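# Clamp a work-order blank in the machining centre vise

## Task

Acting as the cell operator, prepare the vise for the next shift's cut: pick from the bench the blank that matches the work order and set it in the vise so that it sits flat on both vise ledges, bears against the fixed jaw and against the work stop, and is clamped. Do no cutting. At the end the machine and the gauge must both be idle, with no alarm standing and the machine doors shut.

## Robot and tools

Robot: two six-joint arms, left_arm and right_arm, each carrying a two-finger gripper (140 mm maximum opening). left_arm's fingers are rigid. right_arm's fingers can fold: grip with the outer quarter of the pads, because a grip near the palm can fold the fingers, hold loosely or let go, and a fingertip pushed onto a surface folds easily. The machine stands behind the arm bases, toward -x.

Frame: all reported positions are in one scene frame, in metres. The origin is at table-top height midway between the arms, +z points up, +x points out over the table, and left_arm is on the +y side. Base poses: left_arm (+0.064, +0.604, 0), right_arm (+0.056, -0.707, 0). Printed hand poses may be a few centimetres off. Each gripper's fingers point along its own +z and close along its y. end_effector_position is the point between the closed pads.

Row layout: 18 numbers, each in [-1, 1]. The first nine are for left_arm and the last nine for right_arm. Each group of nine is six joint values (shoulder pan, shoulder lift, elbow, wrist 1, wrist 2, wrist 3) followed by gripper position, force_limit and speed.
- Joint values are offsets from the Joint targets as they stood when the call began. They are not offsets from the previous row and not absolute angles. A value of 1.0 equals 1.481 rad for pan and lift, and 2.222 rad for the other four joints.
- Sending 0 for every joint of an arm holds it at its present targets.
- Gripper position: +1 is fully open, about -0.8 is where the pads meet, and -1 closes until blocked.
- force_limit and speed run from -1 to +1. Higher values squeeze harder; a faster close also grips harder.
- To leave a gripper unchanged, send its last three numbers again.

execute_actions: the argument actions is a list holding one action. An action can contain:
- rows: up to 15 rows, applied one per control step (1/30 s).
- steps: 1 to 450, default 15. After the last row the arms keep heading for that row's targets.
- until: stops the action early on device conditions, for example {"machine":{"queue":["!=","running"]}} or {"all":{"status":"ended"}}.
- machine and/or gauge: device commands.
The optional cameras argument is a list of names (cam_high, cam_machine, cam_left_wrist, cam_right_wrist, or "all"). An empty actions list returns images.

move: target is one 18-number row or a list of up to 15 rows. Every row counts from the same starting Joint targets, so each is an absolute goal expressed as an offset from the start. All joints travel together, with no collision avoidance.
- speed: rad/s for the joint with the farthest to go, 0.01 to 3.14, default 0.5.
- blend: corner rounding in rad. 0 means a full stop at each waypoint.
- stop_force: 4 to 120 N. The path ends when the wrist senses that much push. Use it with slow speeds when approaching contact, and omit it when backing away from something.
- zero: rezeroes the wrist sensor before the move (default true).
- blocking=false: returns the result early. Call wait or stop before sending anything else.
The result adds a move: line with done, off_target, held, fault or moving.

Other tools:
- wait(seconds 0 to 10): holds the last commands while time runs.
- stop: brakes the running move.
- zoom_image(camera, region [x0,y0,x1,y1] in pixels, at most 504 square): enlarges part of a camera's latest image.
- show_instructions: shows the reference images, including the work order that gives the blank's size.
- zero_wrist_force(arm).
- read_manual.
- finished_scene(scene): ends the scene permanently.

machine commands (one object, or a list of up to 8 run in sequence):
- door: open / shut
- vise: clamp / open
- page
- register plus value plus write
- cycle_start, reset, feed_hold, home, probe, tool_set, tool_change, air_blast
- stop
All lengths are in mm. The vise starts clamped and the doors start shut. A plausible order:
1. Read the work order and pick the matching blank.
2. Open the doors and the vise, then blast the ledges if needed.
3. Set the blank flat on both ledges, pushed against the fixed jaw and the stop, and release it.
4. Withdraw the arms, clamp the vise, and shut the doors.
5. Confirm vise_state reads clamped, state is not fault or alarm, and alarm is no_alarm.
vise_state between means the jaw stopped on a width other than the job's. Never send cycle_start.

gauge commands: clamp open/shut, measure, blast, stop. It reads nest and blocks, and a reading takes about 12 s; it can confirm a blank's dimensions. Leave the gauge idle at the end.

Result fields:
- Joint positions, velocities, targets and torques: one block per arm.
- end_effector_position and quaternion for each gripper.
- Wrist force and torque, along the gripper's own axes.
- Tool commands.
- object_status: 2 means the fingers stopped on something while closing, which indicates a grip. 3 means the fingers reached the requested position or the pads met.
- position_measured: in counts, 3 open to 230 closed.
- Device fields such as state, door_state, vise_state, alarm, entry and queue.
- Warning lines: joint command not followed, joint sent to its limit, MOTOR HOT, TORQUE FAULT or FORCE FAULT.
The scene number comes last.

Avoid the following:
- About 150 N of outside force, or joint torque at its limit, stops an arm for 10 s.
- Do not press targets past firm contact.
- Do not let the arms touch each other.
- Never close a gripper on the other arm's fingers.
- Do not drop parts, release moving parts, or knock anything off the table or onto the floor.
- Avoid slamming fixed objects and holding heavy parts off-centre.
- Long stretched holds heat the motors.
- Do not let a door close on an arm, because that causes a fault.

Each tool is called after "Request:" by a JSON object that holds its "op" and its "data".

Reference images:

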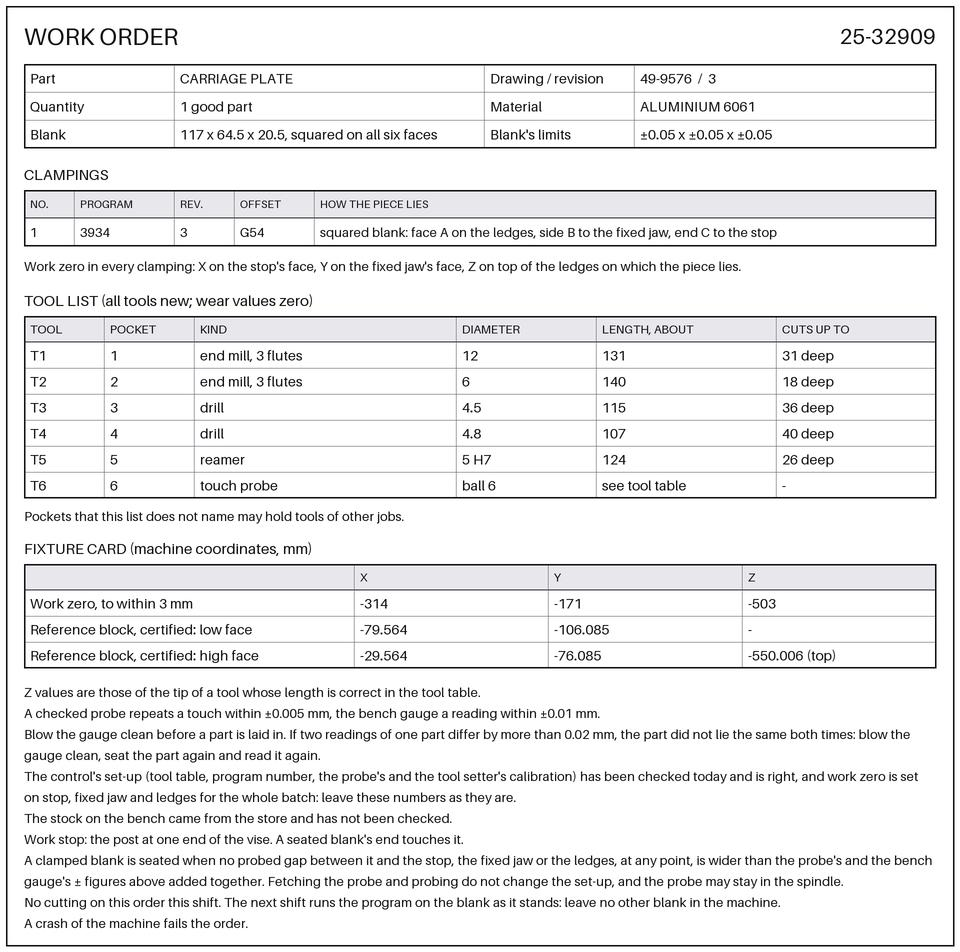

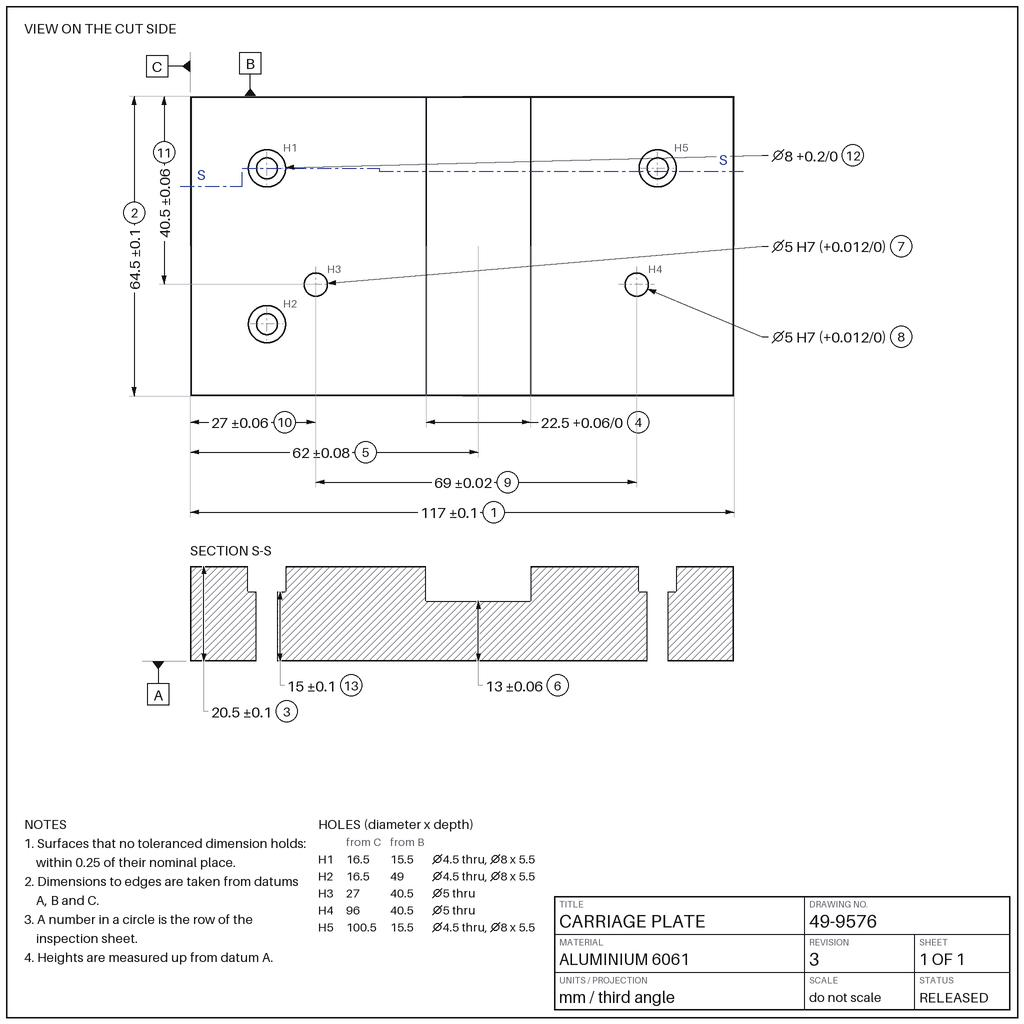

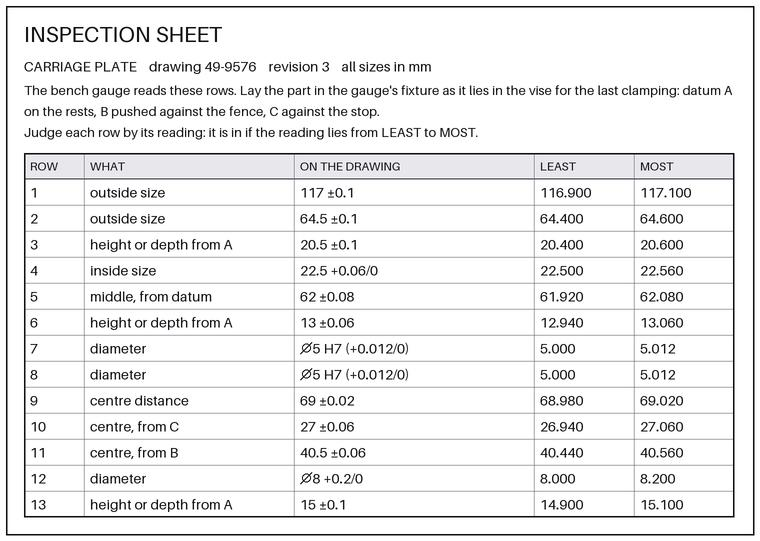

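## Session

Request:
{"op": "execute_actions", "data": {"actions": []}}

Scene clock: 0.00 s.
left_arm: end_effector_position=(+0.4907, +0.6024, +0.2609) position_measured=3 object_status=3 end_effector_quat_wxyz=(-0.297, +0.366, +0.873, +0.127) | right_arm: end_effector_position=(+0.6763, -0.1505, +0.3747) position_measured=3 object_status=3 end_effector_quat_wxyz=(-0.298, +0.657, +0.089, +0.686)
Joint positions: left_arm=[-0.581 -1.687 2.02 -1.261 -1.424 0.187] | right_arm=[0.49 -1.139 2.292 -4.414 -1.53 -2.862]
Joint velocities: within noise
Joint torques (N m): no reading
Wrist force (N): no reading
Wrist torque (N m): no reading
Wrist force, peak (N): no reading
Joint targets: left_arm=[-0.581 -1.687 2.020 -1.261 -1.424 0.187] | right_arm=[0.490 -1.139 2.292 -4.414 -1.530 -2.862]
Tool commands: left_gripper/position=+1.0 left_gripper/force_limit=+1.0 left_gripper/speed=+1.0 right_gripper/position=+1.0 right_gripper/force_limit=+1.0 right_gripper/speed=+1.0
machine.work_offsets: g54_x=-312.505 g54_y=-170.747 g54_z=-502.798 g55_x=+0.000 g55_y=+0.000 g55_z=+0.000 g56_x=+0.000 g56_y=+0.000 g56_z=+0.000
machine: state=idle door_state=shut vise_state=closed_empty cycle_status=done cycles_done=0 table_x_mm=0 spindle_rpm=0 page=work_offsets entry=no_entry entries=0 queue=idle queue_left=0
gauge: nest=all_up blocks=free clamp_state=open readings=0

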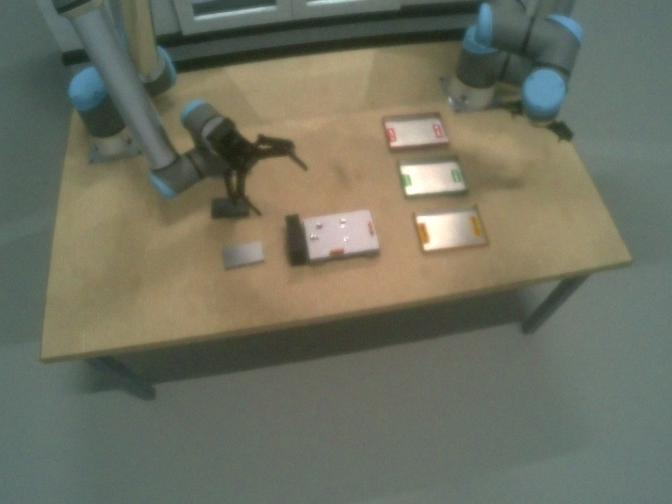

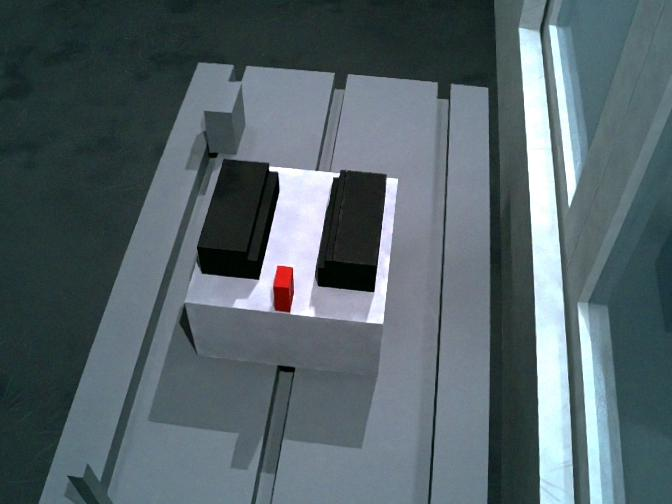

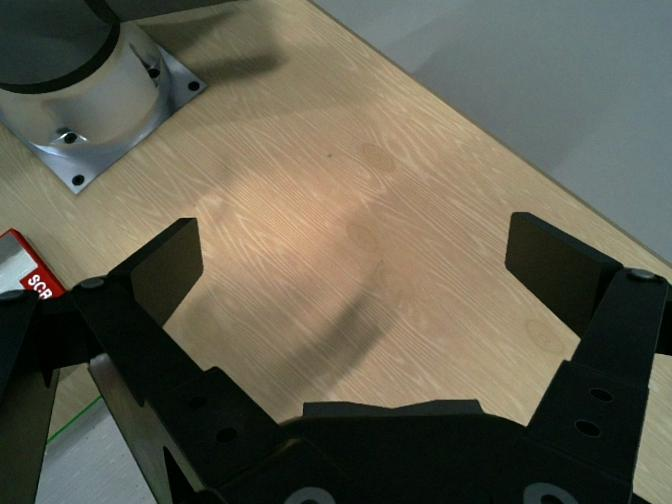

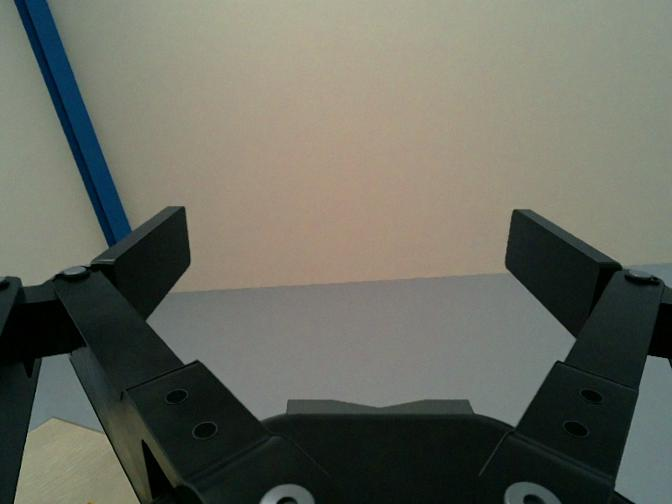

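Request:
{"op": "zoom_image", "data": {"camera": "cam_high", "region": [170, 180, 400, 290]}}

Request:
{"op": "zoom_image", "data": {"camera": "cam_high", "region": [360, 90, 520, 270]}}

Request:
{"op": "zoom_image", "data": {"camera": "cam_high", "region": [40, 0, 400, 270]}}

Request:
{"op": "zoom_image", "data": {"camera": "cam_machine", "region": [140, 30, 500, 400]}}

Scaled by 2.191.

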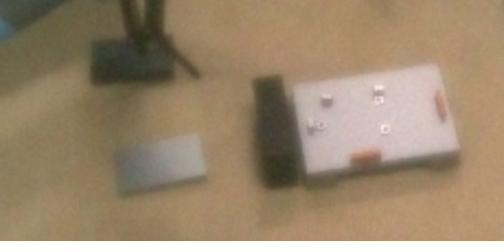

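Scaled by 2.800.

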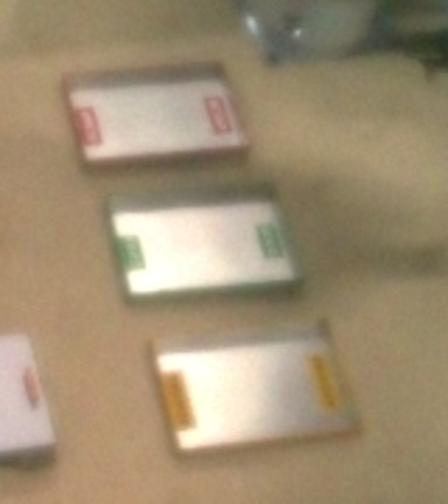

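Scaled by 1.400.

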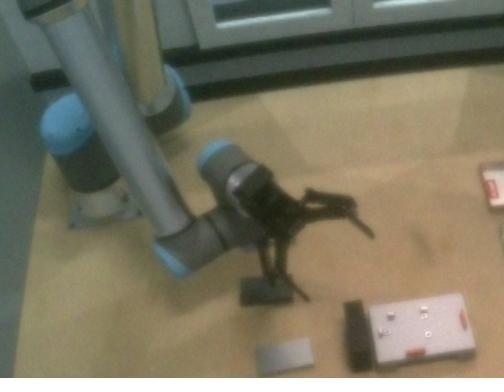

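Scaled by 1.362.

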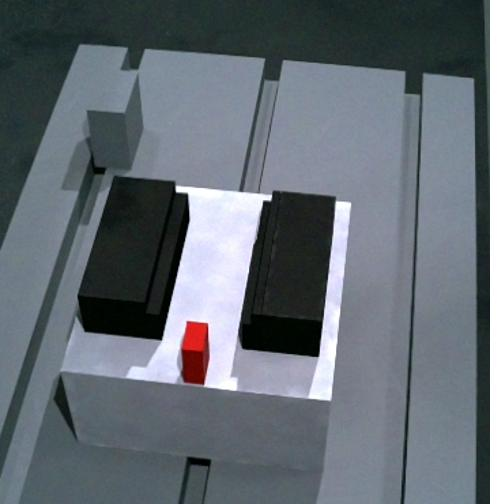

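Request:
{"op": "execute_actions", "data": {"actions": [{"machine":[{"vise":"open"},{"air_blast":true},{"register":"tool_call","value":6,"write":true},{"tool_change":true,"page":"measuring"},{"door":"open"}],"gauge":{"blast":true},"steps":5}]}}

Scene clock: 43.23 s.
left_arm: end_effector_position=(+0.4907, +0.6024, +0.2609) position_measured=3 object_status=3 end_effector_quat_wxyz=(-0.297, +0.366, +0.873, +0.127) | right_arm: end_effector_position=(+0.6763, -0.1505, +0.3747) position_measured=3 object_status=3 end_effector_quat_wxyz=(-0.298, +0.657, +0.089, +0.686)
Joint positions: left_arm=[-0.581 -1.687 2.02 -1.261 -1.424 0.187] | right_arm=[0.49 -1.139 2.292 -4.414 -1.53 -2.862]
Joint torques (N m): left_arm=[1.04 -31.98 -44.11 -2.21 -0.21 0.44] | right_arm=[3.26 -58.68 -21.94 -2.35 -0.15 0.06]
Wrist force (N): left_arm=[-0.2 0.3 -0.2] | right_arm=[-0.1 0.1 -0.1]
Wrist torque (N m): left_arm=[0.06 0.04 0.00] | right_arm=[0.01 0.03 0.00]
Wrist force, peak (N): left_arm=[-0.2 0.8 -0.4] | right_arm=[-0.5 -0.4 -0.3]
Joint targets: left_arm=[-0.581 -1.687 2.020 -1.261 -1.424 0.187] | right_arm=[0.490 -1.139 2.292 -4.414 -1.530 -2.862]
Tool commands: left_gripper/position=+1.0 left_gripper/force_limit=+1.0 left_gripper/speed=+1.0 right_gripper/position=+1.0 right_gripper/force_limit=+1.0 right_gripper/speed=+1.0
machine.work_offsets: g54_x=-312.505 g54_y=-170.747 g54_z=-502.798 g55_x=+0.000 g55_y=+0.000 g55_z=+0.000 g56_x=+0.000 g56_y=+0.000 g56_z=+0.000
machine: state=idle door_state=shut vise_state=open cycle_status=done cycles_done=0 table_x_mm=0 spindle_rpm=0 page=work_offsets entry=no_entry entries=0 queue=running queue_left=4
gauge: nest=all_up blocks=free clamp_state=open state=busy message=taken readings=0

Request:
{"op": "move", "data": {"target": [-0.1654,-0.0324,-0.1324,-0.1351,-0.0661,-0.4453,1,1,1,-0.0819,-0.3271,-0.2599,1,-0.0184,0.0464,1,1,1], "speed": 1.2}}

Request:
{"op": "move", "data": {"target": [0,0,0,0,0,0,1,1,1,0,0,0,0.2386,0,0,1,1,1], "speed": 0.8, "cameras": ["all"]}}

Scene clock: 68.90 s.
left_arm: end_effector_position=(+0.6000, +0.3004, +0.4496) position_measured=3 object_status=3 end_effector_quat_wxyz=(+0.000, +0.000, +1.000, +0.000) | right_arm: end_effector_position=(+0.7450, -0.2422, +0.5079) position_measured=3 object_status=3 end_effector_quat_wxyz=(-0.098, +0.965, +0.000, +0.244)
Joint positions: left_arm=[-0.826 -1.735 1.726 -1.561 -1.571 -0.802] | right_arm=[0.369 -1.623 1.714 -2.193 -1.571 -2.759]
Joint torques (N m): left_arm=[-11.03 -42.38 -55.69 -7.43 -4.91 -2.22] | right_arm=[-13.19 -60.2 -66.63 -3.49 -3.22 3.26]
Wrist force (N): left_arm=[-0.6 0.2 0.2] | right_arm=[-0.6 -1.1 -3.3]
Wrist torque (N m): left_arm=[0.06 0.11 0.13] | right_arm=[-0.58 0.58 0.06]
Wrist force, peak (N): left_arm=[-0.5 -0.7 -1.3] | right_arm=[-0.1 -0.6 -4.7]
Joint targets: left_arm=[-0.826 -1.735 1.726 -1.561 -1.571 -0.802] | right_arm=[0.369 -1.624 1.714 -2.192 -1.571 -2.759]
machine.measuring: probe_x=+0.000 probe_y=+0.000 probe_z=+0.000 probe_move_x=+0.000 probe_move_y=+0.000 probe_move_z=+0.000 probe_radius=+2.990 probe_off_x=+0.000 probe_off_y=+0.000 setter_z=-520.000 probe_touched=+0 probe_found_x=+0.000 probe_found_y=+0.000 probe_found_z=+0.000 set_length=+0.000 set_diameter=+0.000
machine: state=idle door_state=open vise_state=open cycle_status=done cycles_done=0 table_x_mm=0 spindle_rpm=0 page=measuring entries=3 queue=done queue_left=0
gauge: nest=all_up blocks=free clamp_state=open message=taken readings=0
move: done

Scene clock: 70.33 s.
left_arm: end_effector_position=(+0.6000, +0.3004, +0.4496) position_measured=3 object_status=3 end_effector_quat_wxyz=(+0.000, +0.000, +1.000, +0.000) | right_arm: end_effector_position=(+0.6007, -0.3004, +0.4005) position_measured=3 object_status=3 end_effector_quat_wxyz=(+0.000, +1.000, +0.000, +0.001)
Joint positions: left_arm=[-0.826 -1.735 1.726 -1.561 -1.571 -0.802] | right_arm=[0.369 -1.624 1.714 -1.663 -1.571 -2.759]
Joint torques (N m): left_arm=[-10.55 -42.04 -55.46 -7.44 -5.11 -2.71] | right_arm=[-15.33 -55.03 -60.59 -2.15 -2.46 3.16]
Wrist force (N): left_arm=[-0.4 -0.1 0.1] | right_arm=[-1.6 -0.7 -4.1]
Wrist torque (N m): left_arm=[-0.02 0.06 0.13] | right_arm=[-0.66 0.76 0.25]
Wrist force, peak (N): left_arm=[-1.0 -0.1 0.1] | right_arm=[-1.6 -0.8 -4.3]
Joint targets: left_arm=[-0.826 -1.735 1.726 -1.561 -1.571 -0.802] | right_arm=[0.369 -1.624 1.714 -1.662 -1.571 -2.759]
machine.measuring: probe_x=+0.000 probe_y=+0.000 probe_z=+0.000 probe_move_x=+0.000 probe_move_y=+0.000 probe_move_z=+0.000 probe_radius=+2.990 probe_off_x=+0.000 probe_off_y=+0.000 setter_z=-520.000 probe_touched=+0 probe_found_x=+0.000 probe_found_y=+0.000 probe_found_z=+0.000 set_length=+0.000 set_diameter=+0.000
machine: state=idle door_state=open vise_state=open cycle_status=done cycles_done=0 table_x_mm=0 spindle_rpm=0 page=measuring entries=3 queue=done queue_left=0
gauge: nest=all_up blocks=free clamp_state=open message=taken readings=0
move: done

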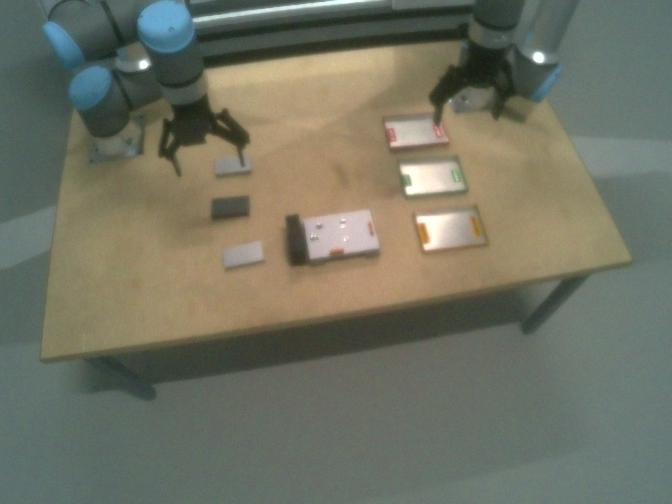

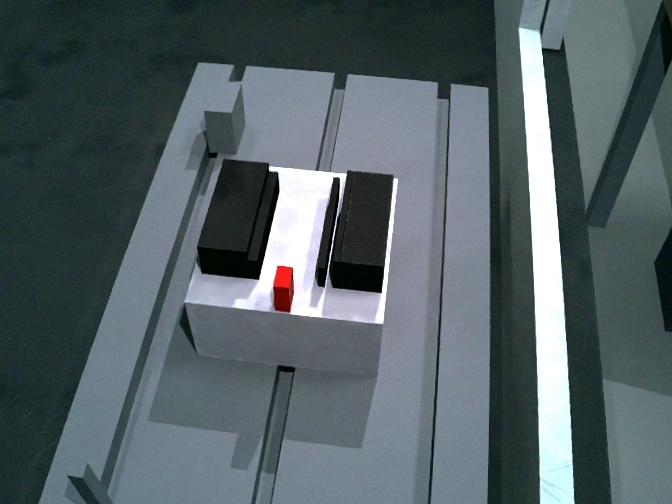

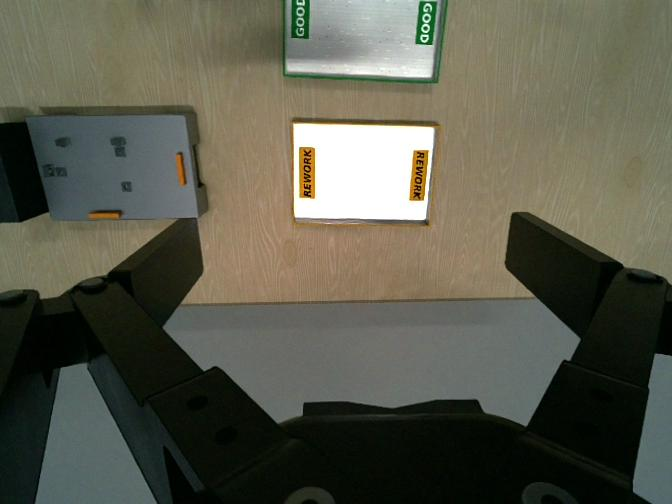

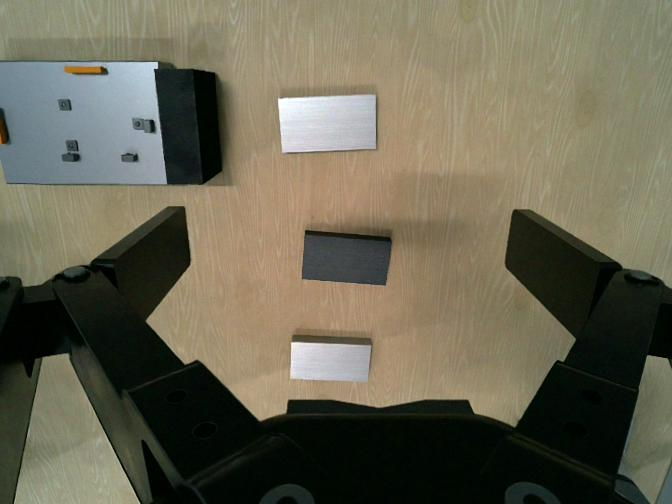

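Request:
{"op": "zoom_image", "data": {"camera": "cam_right_wrist", "region": [250, 60, 430, 240]}}

Request:
{"op": "zoom_image", "data": {"camera": "cam_right_wrist", "region": [250, 220, 430, 400]}}

Request:
{"op": "zoom_image", "data": {"camera": "cam_right_wrist", "region": [0, 40, 230, 210]}}

Request:
{"op": "zoom_image", "data": {"camera": "cam_left_wrist", "region": [0, 80, 220, 240]}}

Scaled by 2.800.

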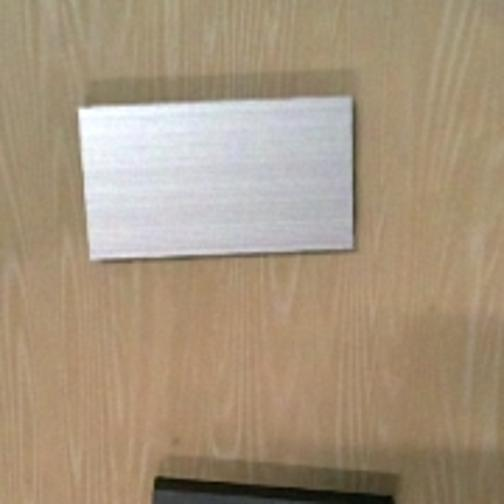

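Scaled by 2.800.

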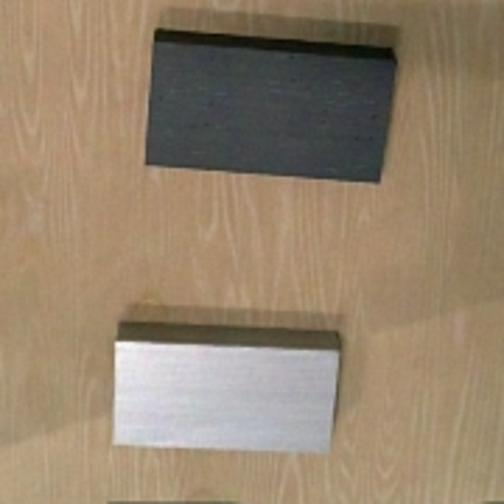

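Scaled by 2.191.

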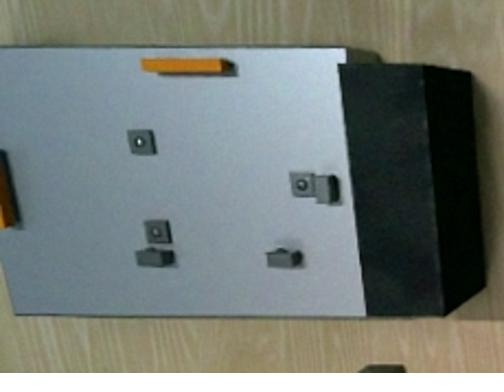

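Scaled by 2.291.

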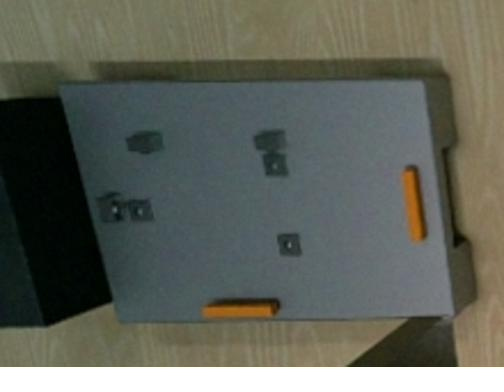

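Request:
{"op": "move", "data": {"target": [-0.998,-0.6057,0.246,-0.437,0,-1,1,1,1,0,0,0,0,0,0,1,1,1], "speed": 0.8, "cameras": ["all"]}}

Scene clock: 113.70 s.
left_arm: end_effector_position=(-0.0380, +0.2180, +0.7122) position_measured=3 object_status=3 end_effector_quat_wxyz=(-0.541, -0.287, +0.736, -0.288) | right_arm: end_effector_position=(+0.6006, -0.3004, +0.4004) position_measured=3 object_status=3 end_effector_quat_wxyz=(+0.000, +1.000, +0.000, +0.001)
Joint positions: left_arm=[-2.304 -2.632 2.273 -2.532 -1.571 -3.024] | right_arm=[0.369 -1.624 1.714 -1.662 -1.571 -2.759]
Joint torques (N m): left_arm=[-11.94 17.87 -38.3 -6.64 -3.84 -2.46] | right_arm=[-1.57 -46.74 -47.02 -2.68 1.73 1.77]
Wrist force (N): left_arm=[-0.7 0.4 0.4] | right_arm=[-1.6 -0.7 -4.3]
Wrist torque (N m): left_arm=[0.17 -0.03 0.04] | right_arm=[-0.65 0.77 0.25]
Wrist force, peak (N): left_arm=[-2.8 1.3 0.5] | right_arm=[-1.6 -0.8 -4.6]
Joint targets: left_arm=[-2.304 -2.633 2.273 -2.532 -1.571 -3.024] | right_arm=[0.369 -1.624 1.714 -1.662 -1.571 -2.759]
machine.measuring: probe_x=+0.000 probe_y=+0.000 probe_z=+0.000 probe_move_x=+0.000 probe_move_y=+0.000 probe_move_z=+0.000 probe_radius=+2.990 probe_off_x=+0.000 probe_off_y=+0.000 setter_z=-520.000 probe_touched=+0 probe_found_x=+0.000 probe_found_y=+0.000 probe_found_z=+0.000 set_length=+0.000 set_diameter=+0.000
machine: state=idle door_state=open vise_state=open cycle_status=done cycles_done=0 table_x_mm=0 spindle_rpm=0 page=measuring entries=3 queue=done queue_left=0
gauge: nest=all_up blocks=free clamp_state=open message=taken readings=0
move: done

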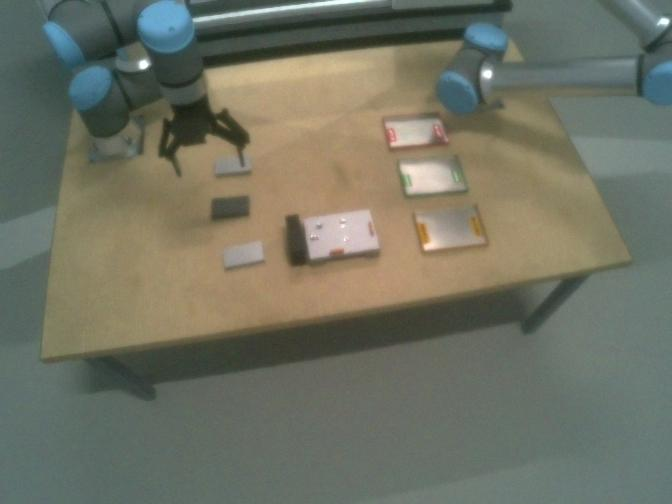

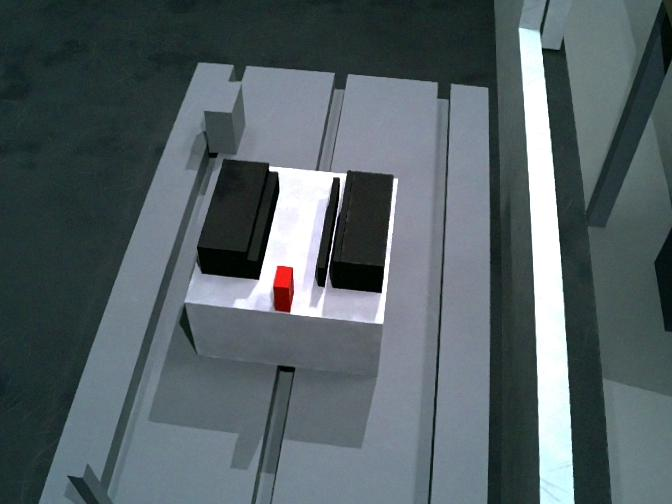

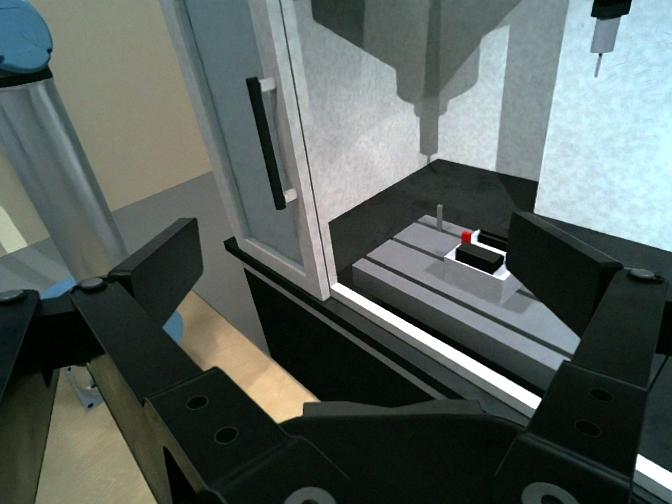

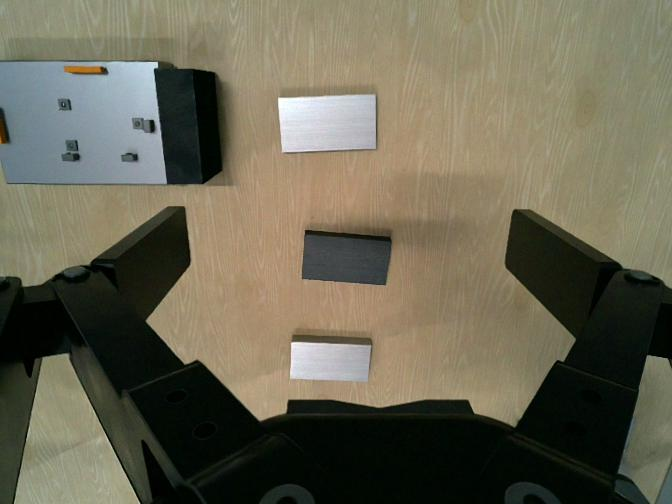

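Request:
{"op": "move", "data": {"target": [-0.081,0.5928,-0.1521,-0.018,0,-0.0529,1,1,1,0,0,0,0,0,0,1,1,1], "speed": 0.7, "cameras": ["cam_left_wrist","cam_machine"]}}

Scene clock: 150.47 s.
left_arm: end_effector_position=(-0.3946, -0.0513, +0.5361) position_measured=3 object_status=3 end_effector_quat_wxyz=(-0.372, -0.332, +0.855, -0.144) | right_arm: end_effector_position=(+0.6006, -0.3004, +0.4004) position_measured=3 object_status=3 end_effector_quat_wxyz=(+0.000, +1.000, +0.000, +0.001)
Joint positions: left_arm=[-2.424 -1.755 1.935 -2.572 -1.571 -3.142] | right_arm=[0.369 -1.624 1.714 -1.662 -1.571 -2.759]
Joint torques (N m): left_arm=[-11.46 -24.12 -55.46 -8.29 2.33 -2.61] | right_arm=[8.88 -44.15 -45.73 -2.88 2.07 0.27]
Wrist force (N): left_arm=[-0.3 0.1 0.4] | right_arm=[-1.6 -0.8 -4.5]
Wrist torque (N m): left_arm=[0.02 0.04 0.04] | right_arm=[-0.67 0.76 0.26]
Wrist force, peak (N): left_arm=[0.5 0.2 4.3] | right_arm=[-1.7 -0.8 -4.5]
Joint targets: left_arm=[-2.424 -1.754 1.935 -2.572 -1.571 -3.142] | right_arm=[0.369 -1.624 1.714 -1.662 -1.571 -2.759]
machine.measuring: probe_x=+0.000 probe_y=+0.000 probe_z=+0.000 probe_move_x=+0.000 probe_move_y=+0.000 probe_move_z=+0.000 probe_radius=+2.990 probe_off_x=+0.000 probe_off_y=+0.000 setter_z=-520.000 probe_touched=+0 probe_found_x=+0.000 probe_found_y=+0.000 probe_found_z=+0.000 set_length=+0.000 set_diameter=+0.000
machine: state=idle door_state=open vise_state=open cycle_status=done cycles_done=0 table_x_mm=0 spindle_rpm=0 page=measuring entries=3 queue=done queue_left=0
gauge: nest=all_up blocks=free clamp_state=open message=taken readings=0
move: done
Images, in order (width x height): cam_machine 672x504, cam_left_wrist 672x504.

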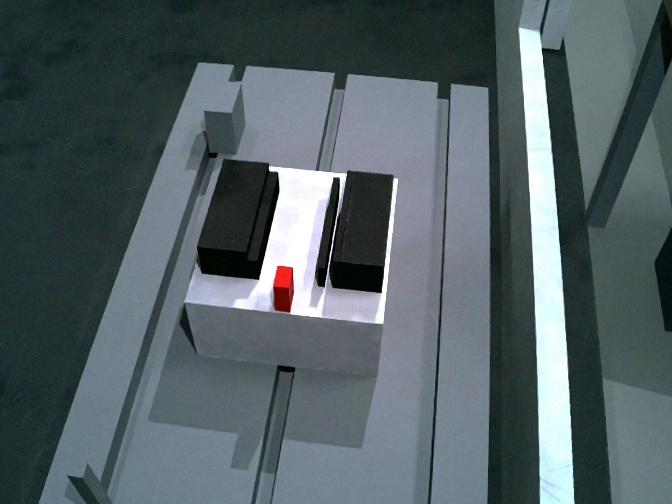

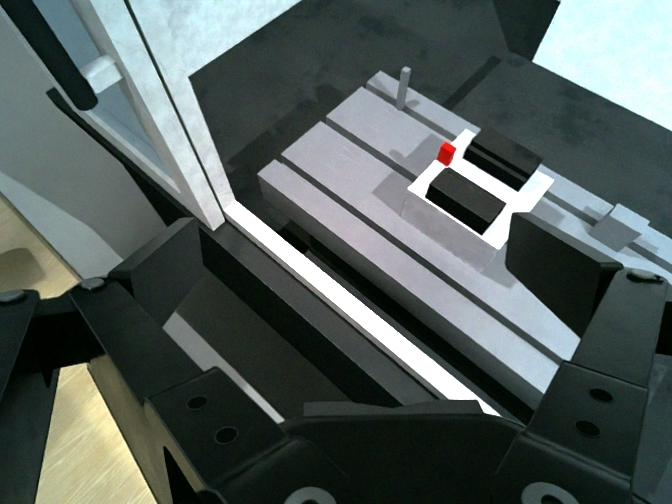

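Request:
{"op": "zoom_image", "data": {"camera": "cam_left_wrist", "region": [380, 110, 580, 260]}}

Request:
{"op": "zoom_image", "data": {"camera": "cam_machine", "region": [170, 140, 430, 380]}}

Scaled by 2.520.

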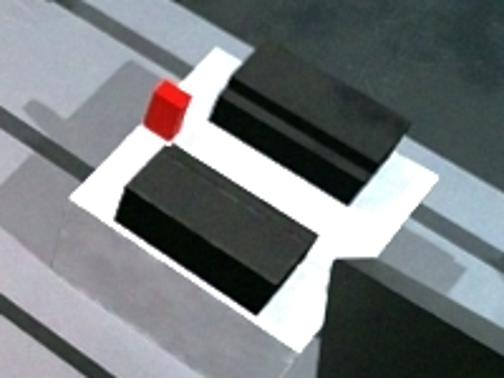

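Scaled by 1.938.

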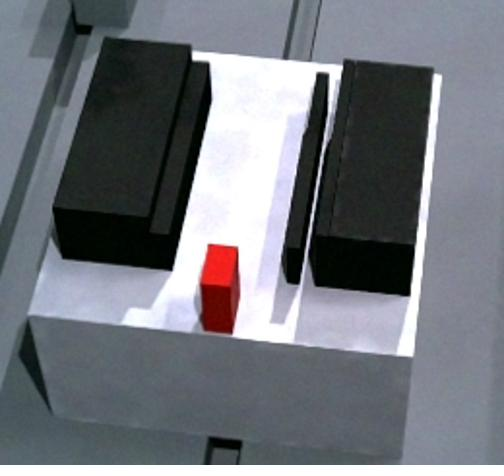

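Request:
{"op": "move", "data": {"target": [0.4,0,0,0.2,0,0.99,1,1,1,-0.857,-0.524,0.2187,0.1314,0,0,1,1,1], "speed": 0.9}}

Scene clock: 211.03 s.
left_arm: end_effector_position=(+0.0718, -0.1044, +0.4078) position_measured=3 object_status=3 end_effector_quat_wxyz=(+0.036, +0.412, +0.892, -0.183) | right_arm: end_effector_position=(+0.3350, -0.7740, +0.3674) position_measured=3 object_status=3 end_effector_quat_wxyz=(+0.000, +0.805, -0.593, +0.000)
Joint positions: left_arm=[-1.832 -1.754 1.935 -2.127 -1.571 -0.942] | right_arm=[-0.901 -2.4 2.2 -1.37 -1.571 -2.759]
Joint torques (N m): left_arm=[13.03 -26 -53.79 -4.11 1.38 2.89] | right_arm=[-14.57 5.5 -44.24 -2.69 1.67 -1.03]
Wrist force (N): left_arm=[-0.5 0.2 0.6] | right_arm=[-1.3 -0.4 -3.9]
Wrist torque (N m): left_arm=[0.14 -0.07 -0.13] | right_arm=[-0.59 0.74 0.23]
Wrist force, peak (N): left_arm=[-1.8 1.4 0.4] | right_arm=[-1.7 -3.2 -3.7]
Joint targets: left_arm=[-1.832 -1.754 1.935 -2.127 -1.571 -0.942] | right_arm=[-0.901 -2.400 2.200 -1.370 -1.571 -2.759]
machine.measuring: probe_x=+0.000 probe_y=+0.000 probe_z=+0.000 probe_move_x=+0.000 probe_move_y=+0.000 probe_move_z=+0.000 probe_radius=+2.990 probe_off_x=+0.000 probe_off_y=+0.000 setter_z=-520.000 probe_touched=+0 probe_found_x=+0.000 probe_found_y=+0.000 probe_found_z=+0.000 set_length=+0.000 set_diameter=+0.000
machine: state=idle door_state=open vise_state=open cycle_status=done cycles_done=0 table_x_mm=0 spindle_rpm=0 page=measuring entries=3 queue=done queue_left=0
gauge: nest=all_up blocks=free clamp_state=open message=taken readings=0
move: done

Request:
{"op": "move", "data": {"target": [0.4342,0.5406,-0.3707,0.1793,0,0.6066,1,1,1,0,0,0,0,0,0,1,1,1], "speed": 0.9, "cameras": ["cam_left_wrist","cam_high"]}}

Scene clock: 216.63 s.
left_arm: end_effector_position=(+0.6341, -0.2820, +0.2503) position_measured=3 object_status=3 end_effector_quat_wxyz=(+0.000, +0.707, +0.707, +0.000) | right_arm: end_effector_position=(+0.3349, -0.7740, +0.3674) position_measured=3 object_status=3 end_effector_quat_wxyz=(+0.000, +0.805, -0.593, +0.000)
Joint positions: left_arm=[-1.189 -0.954 1.111 -1.729 -1.571 0.405] | right_arm=[-0.901 -2.4 2.2 -1.37 -1.571 -2.759]
Joint torques (N m): left_arm=[14.14 -85.01 -53.71 -3.27 1.24 2.78] | right_arm=[-11.65 1.69 -43.95 -2.57 1.53 -1.81]
Wrist force (N): left_arm=[-0.5 0.0 0.2] | right_arm=[-1.2 -0.5 -3.9]
Wrist torque (N m): left_arm=[0.02 0.10 -0.06] | right_arm=[-0.61 0.73 0.23]
Wrist force, peak (N): left_arm=[-0.8 4.1 1.7] | right_arm=[-1.3 -0.6 -4.1]
Joint targets: left_arm=[-1.189 -0.954 1.111 -1.729 -1.571 0.406] | right_arm=[-0.901 -2.400 2.200 -1.370 -1.571 -2.759]
machine.measuring: probe_x=+0.000 probe_y=+0.000 probe_z=+0.000 probe_move_x=+0.000 probe_move_y=+0.000 probe_move_z=+0.000 probe_radius=+2.990 probe_off_x=+0.000 probe_off_y=+0.000 setter_z=-520.000 probe_touched=+0 probe_found_x=+0.000 probe_found_y=+0.000 probe_found_z=+0.000 set_length=+0.000 set_diameter=+0.000
machine: state=idle door_state=open vise_state=open cycle_status=done cycles_done=0 table_x_mm=0 spindle_rpm=0 page=measuring entries=3 queue=done queue_left=0
gauge: nest=all_up blocks=free clamp_state=open message=taken readings=0
move: done
Images, in order (width x height): cam_high 672x504, cam_left_wrist 672x504.

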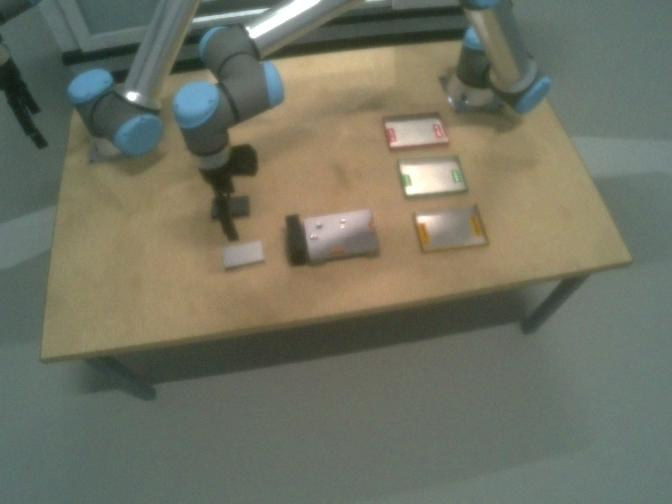

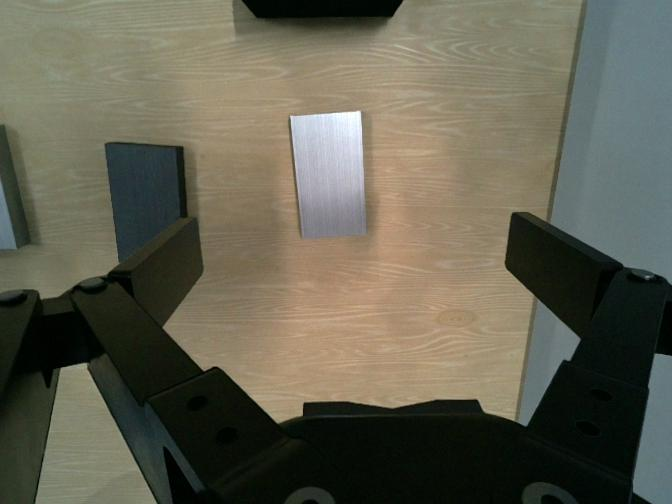

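Request:
{"op": "move", "data": {"target": [-0.0113,0.0471,0.07,-0.1014,0,-0.0346,0.175,-0.5,0,0,0,0,0,0,0,1,1,1], "speed": 0.3, "cameras": ["cam_left_wrist"]}}

Scene clock: 240.80 s.
left_arm: end_effector_position=(+0.6192, -0.2910, +0.1006) position_measured=107 object_status=3 end_effector_quat_wxyz=(+0.000, +0.686, +0.728, +0.000) | right_arm: end_effector_position=(+0.3349, -0.7740, +0.3674) position_measured=3 object_status=3 end_effector_quat_wxyz=(+0.000, +0.805, -0.593, +0.000)
Joint positions: left_arm=[-1.205 -0.884 1.267 -1.954 -1.571 0.329] | right_arm=[-0.901 -2.4 2.2 -1.37 -1.571 -2.759]
Joint torques (N m): left_arm=[-11.08 -88.82 -38.18 -7.16 1.2 -2.64] | right_arm=[-11.33 4.26 -44.73 -2.52 1.8 -2.23]
Wrist force (N): left_arm=[-0.5 -0.1 0.1] | right_arm=[-1.2 -0.2 -3.9]
Wrist torque (N m): left_arm=[0.01 0.05 0.11] | right_arm=[-0.56 0.72 0.23]
Wrist force, peak (N): left_arm=[-0.9 -0.5 2.6] | right_arm=[-1.3 -0.4 -4.2]
Joint targets: left_arm=[-1.205 -0.884 1.267 -1.954 -1.571 0.329] | right_arm=[-0.901 -2.400 2.200 -1.370 -1.571 -2.759]
machine.measuring: probe_x=+0.000 probe_y=+0.000 probe_z=+0.000 probe_move_x=+0.000 probe_move_y=+0.000 probe_move_z=+0.000 probe_radius=+2.990 probe_off_x=+0.000 probe_off_y=+0.000 setter_z=-520.000 probe_touched=+0 probe_found_x=+0.000 probe_found_y=+0.000 probe_found_z=+0.000 set_length=+0.000 set_diameter=+0.000
machine: state=idle door_state=open vise_state=open cycle_status=done cycles_done=0 table_x_mm=0 spindle_rpm=0 page=measuring entries=3 queue=done queue_left=0
gauge: nest=all_up blocks=free clamp_state=open message=taken readings=0
move: done
Images, in order (width x height): cam_left_wrist 672x504.

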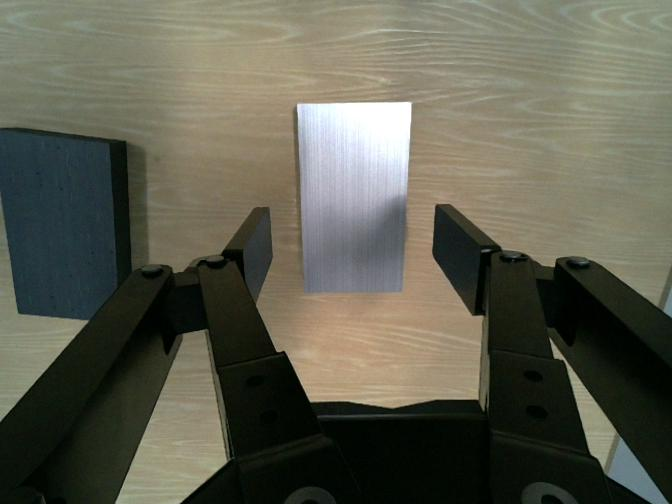

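Request:
{"op": "move", "data": {"target": [0,0.022,0.0132,-0.0278,0,0,0.175,-0.5,0,0,0,0,0,0,0,1,1,1], "speed": 0.05}}

Request:
{"op": "move", "data": {"target": [0,0.0171,0.0102,-0.0217,0,0,0.175,-0.5,0,0,0,0,0,0,0,1,1,1], "speed": 0.012, "stop_force": 6, "cameras": ["cam_left_wrist"]}}

Scene clock: 254.20 s.
left_arm: end_effector_position=(+0.6196, -0.2919, +0.0553) position_measured=107 object_status=3 end_effector_quat_wxyz=(+0.000, +0.686, +0.728, +0.000) | right_arm: end_effector_position=(+0.3349, -0.7740, +0.3674) position_measured=3 object_status=3 end_effector_quat_wxyz=(+0.000, +0.805, -0.593, +0.000)
Joint positions: left_arm=[-1.205 -0.851 1.296 -2.016 -1.571 0.329] | right_arm=[-0.901 -2.4 2.2 -1.37 -1.571 -2.759]
Joint torques (N m): left_arm=[-10.42 -89.05 -36.97 -7.08 1.12 -2.53] | right_arm=[-11.09 3.89 -44.43 -2.22 1.77 -1.99]
Wrist force (N): left_arm=[-0.5 -0.4 0.2] | right_arm=[-1.3 -0.4 -4.0]
Wrist torque (N m): left_arm=[-0.06 0.05 0.09] | right_arm=[-0.60 0.74 0.23]
Wrist force, peak (N): left_arm=[-1.3 -0.1 0.4] | right_arm=[-1.4 -0.6 -4.2]
Joint targets: left_arm=[-1.205 -0.851 1.296 -2.016 -1.571 0.329] | right_arm=[-0.901 -2.400 2.200 -1.370 -1.571 -2.759]
machine.measuring: probe_x=+0.000 probe_y=+0.000 probe_z=+0.000 probe_move_x=+0.000 probe_move_y=+0.000 probe_move_z=+0.000 probe_radius=+2.990 probe_off_x=+0.000 probe_off_y=+0.000 setter_z=-520.000 probe_touched=+0 probe_found_x=+0.000 probe_found_y=+0.000 probe_found_z=+0.000 set_length=+0.000 set_diameter=+0.000
machine: state=idle door_state=open vise_state=open cycle_status=done cycles_done=0 table_x_mm=0 spindle_rpm=0 page=measuring entries=3 queue=done queue_left=0
gauge: nest=all_up blocks=free clamp_state=open message=taken readings=0
move: done

Scene clock: 258.30 s.
left_arm: end_effector_position=(+0.6194, -0.2915, +0.0305) position_measured=107 object_status=3 end_effector_quat_wxyz=(+0.000, +0.686, +0.728, +0.000) | right_arm: end_effector_position=(+0.3349, -0.7740, +0.3674) position_measured=3 object_status=3 end_effector_quat_wxyz=(+0.000, +0.805, -0.593, +0.000)
Joint positions: left_arm=[-1.205 -0.833 1.312 -2.05 -1.571 0.329] | right_arm=[-0.901 -2.4 2.2 -1.37 -1.571 -2.759]
Joint torques (N m): left_arm=[-10.42 -99.67 -47.74 -3.19 1.14 -2.03] | right_arm=[-9.58 5.55 -44.16 -2.87 1.58 -2]
Wrist force (N): left_arm=[2.5 -1.3 -7.1] | right_arm=[-1.3 -0.6 -3.8]
Wrist torque (N m): left_arm=[-0.30 0.05 -0.02] | right_arm=[-0.65 0.74 0.23]
Wrist force, peak (N): left_arm=[6.9 -2.7 -16.9] | right_arm=[-1.5 -0.3 -4.2]
Joint targets: left_arm=[-1.205 -0.833 1.312 -2.050 -1.571 0.329] | right_arm=[-0.901 -2.400 2.200 -1.370 -1.571 -2.759]
machine.measuring: probe_x=+0.000 probe_y=+0.000 probe_z=+0.000 probe_move_x=+0.000 probe_move_y=+0.000 probe_move_z=+0.000 probe_radius=+2.990 probe_off_x=+0.000 probe_off_y=+0.000 setter_z=-520.000 probe_touched=+0 probe_found_x=+0.000 probe_found_y=+0.000 probe_found_z=+0.000 set_length=+0.000 set_diameter=+0.000
machine: state=idle door_state=open vise_state=open cycle_status=done cycles_done=0 table_x_mm=0 spindle_rpm=0 page=measuring entries=3 queue=done queue_left=0
gauge: nest=all_up blocks=free clamp_state=open message=taken readings=0
move: contact (left_arm); left_arm: the wrist 1 is farthest, 0.014 rad from its target
Images, in order (width x height): cam_left_wrist 672x504.

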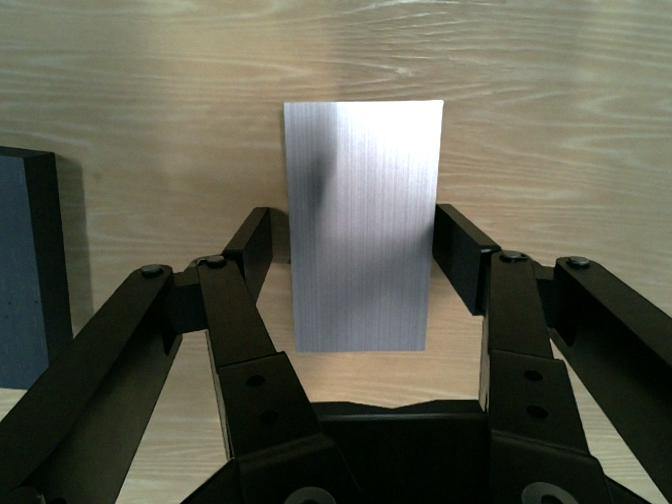

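Request:
{"op": "move", "data": {"target": [[0,-0.0066,-0.0039,0.0084,0,0,0.175,-0.5,0,0,0,0,0,0,0,1,1,1],[0.0024,-0.0045,-0.0065,0.0095,0,0.0016,0.175,-0.5,0,0,0,0,0,0,0,1,1,1]], "speed": 0.03, "cameras": ["cam_left_wrist"]}}

Scene clock: 272.03 s.
left_arm: end_effector_position=(+0.6233, -0.2918, +0.0440) position_measured=107 object_status=3 end_effector_quat_wxyz=(+0.000, +0.686, +0.728, +0.000) | right_arm: end_effector_position=(+0.3349, -0.7740, +0.3674) position_measured=3 object_status=3 end_effector_quat_wxyz=(+0.000, +0.805, -0.593, +0.000)
Joint positions: left_arm=[-1.202 -0.84 1.298 -2.029 -1.571 0.332] | right_arm=[-0.901 -2.4 2.2 -1.37 -1.571 -2.759]
Joint torques (N m): left_arm=[15.1 -87.53 -49.91 -3.23 0.94 2.81] | right_arm=[-12.2 3.62 -45.08 -2.78 1.22 -1.81]
Wrist force (N): left_arm=[-0.6 0.0 0.3] | right_arm=[-1.3 -0.3 -3.7]
Wrist torque (N m): left_arm=[0.02 0.06 -0.08] | right_arm=[-0.57 0.74 0.23]
Wrist force, peak (N): left_arm=[2.6 -1.1 -7.4] | right_arm=[-1.1 -0.5 -4.3]
Joint targets: left_arm=[-1.202 -0.840 1.298 -2.029 -1.571 0.332] | right_arm=[-0.901 -2.400 2.200 -1.370 -1.571 -2.759]
machine.measuring: probe_x=+0.000 probe_y=+0.000 probe_z=+0.000 probe_move_x=+0.000 probe_move_y=+0.000 probe_move_z=+0.000 probe_radius=+2.990 probe_off_x=+0.000 probe_off_y=+0.000 setter_z=-520.000 probe_touched=+0 probe_found_x=+0.000 probe_found_y=+0.000 probe_found_z=+0.000 set_length=+0.000 set_diameter=+0.000
machine: state=idle door_state=open vise_state=open cycle_status=done cycles_done=0 table_x_mm=0 spindle_rpm=0 page=measuring entries=3 queue=done queue_left=0
gauge: nest=all_up blocks=free clamp_state=open message=taken readings=0
move: done
Images, in order (width x height): cam_left_wrist 672x504.

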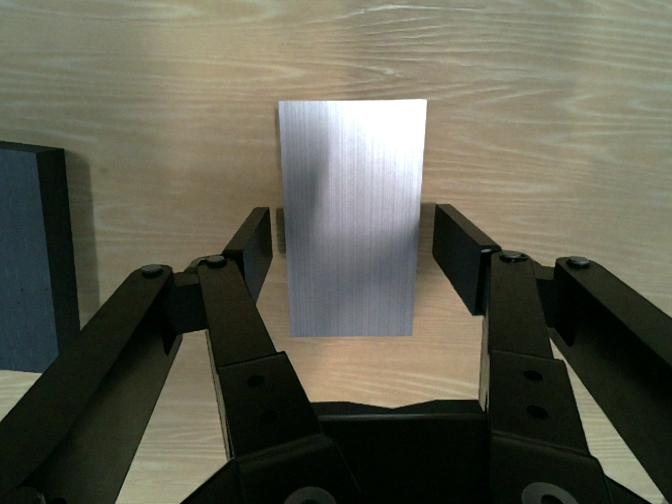

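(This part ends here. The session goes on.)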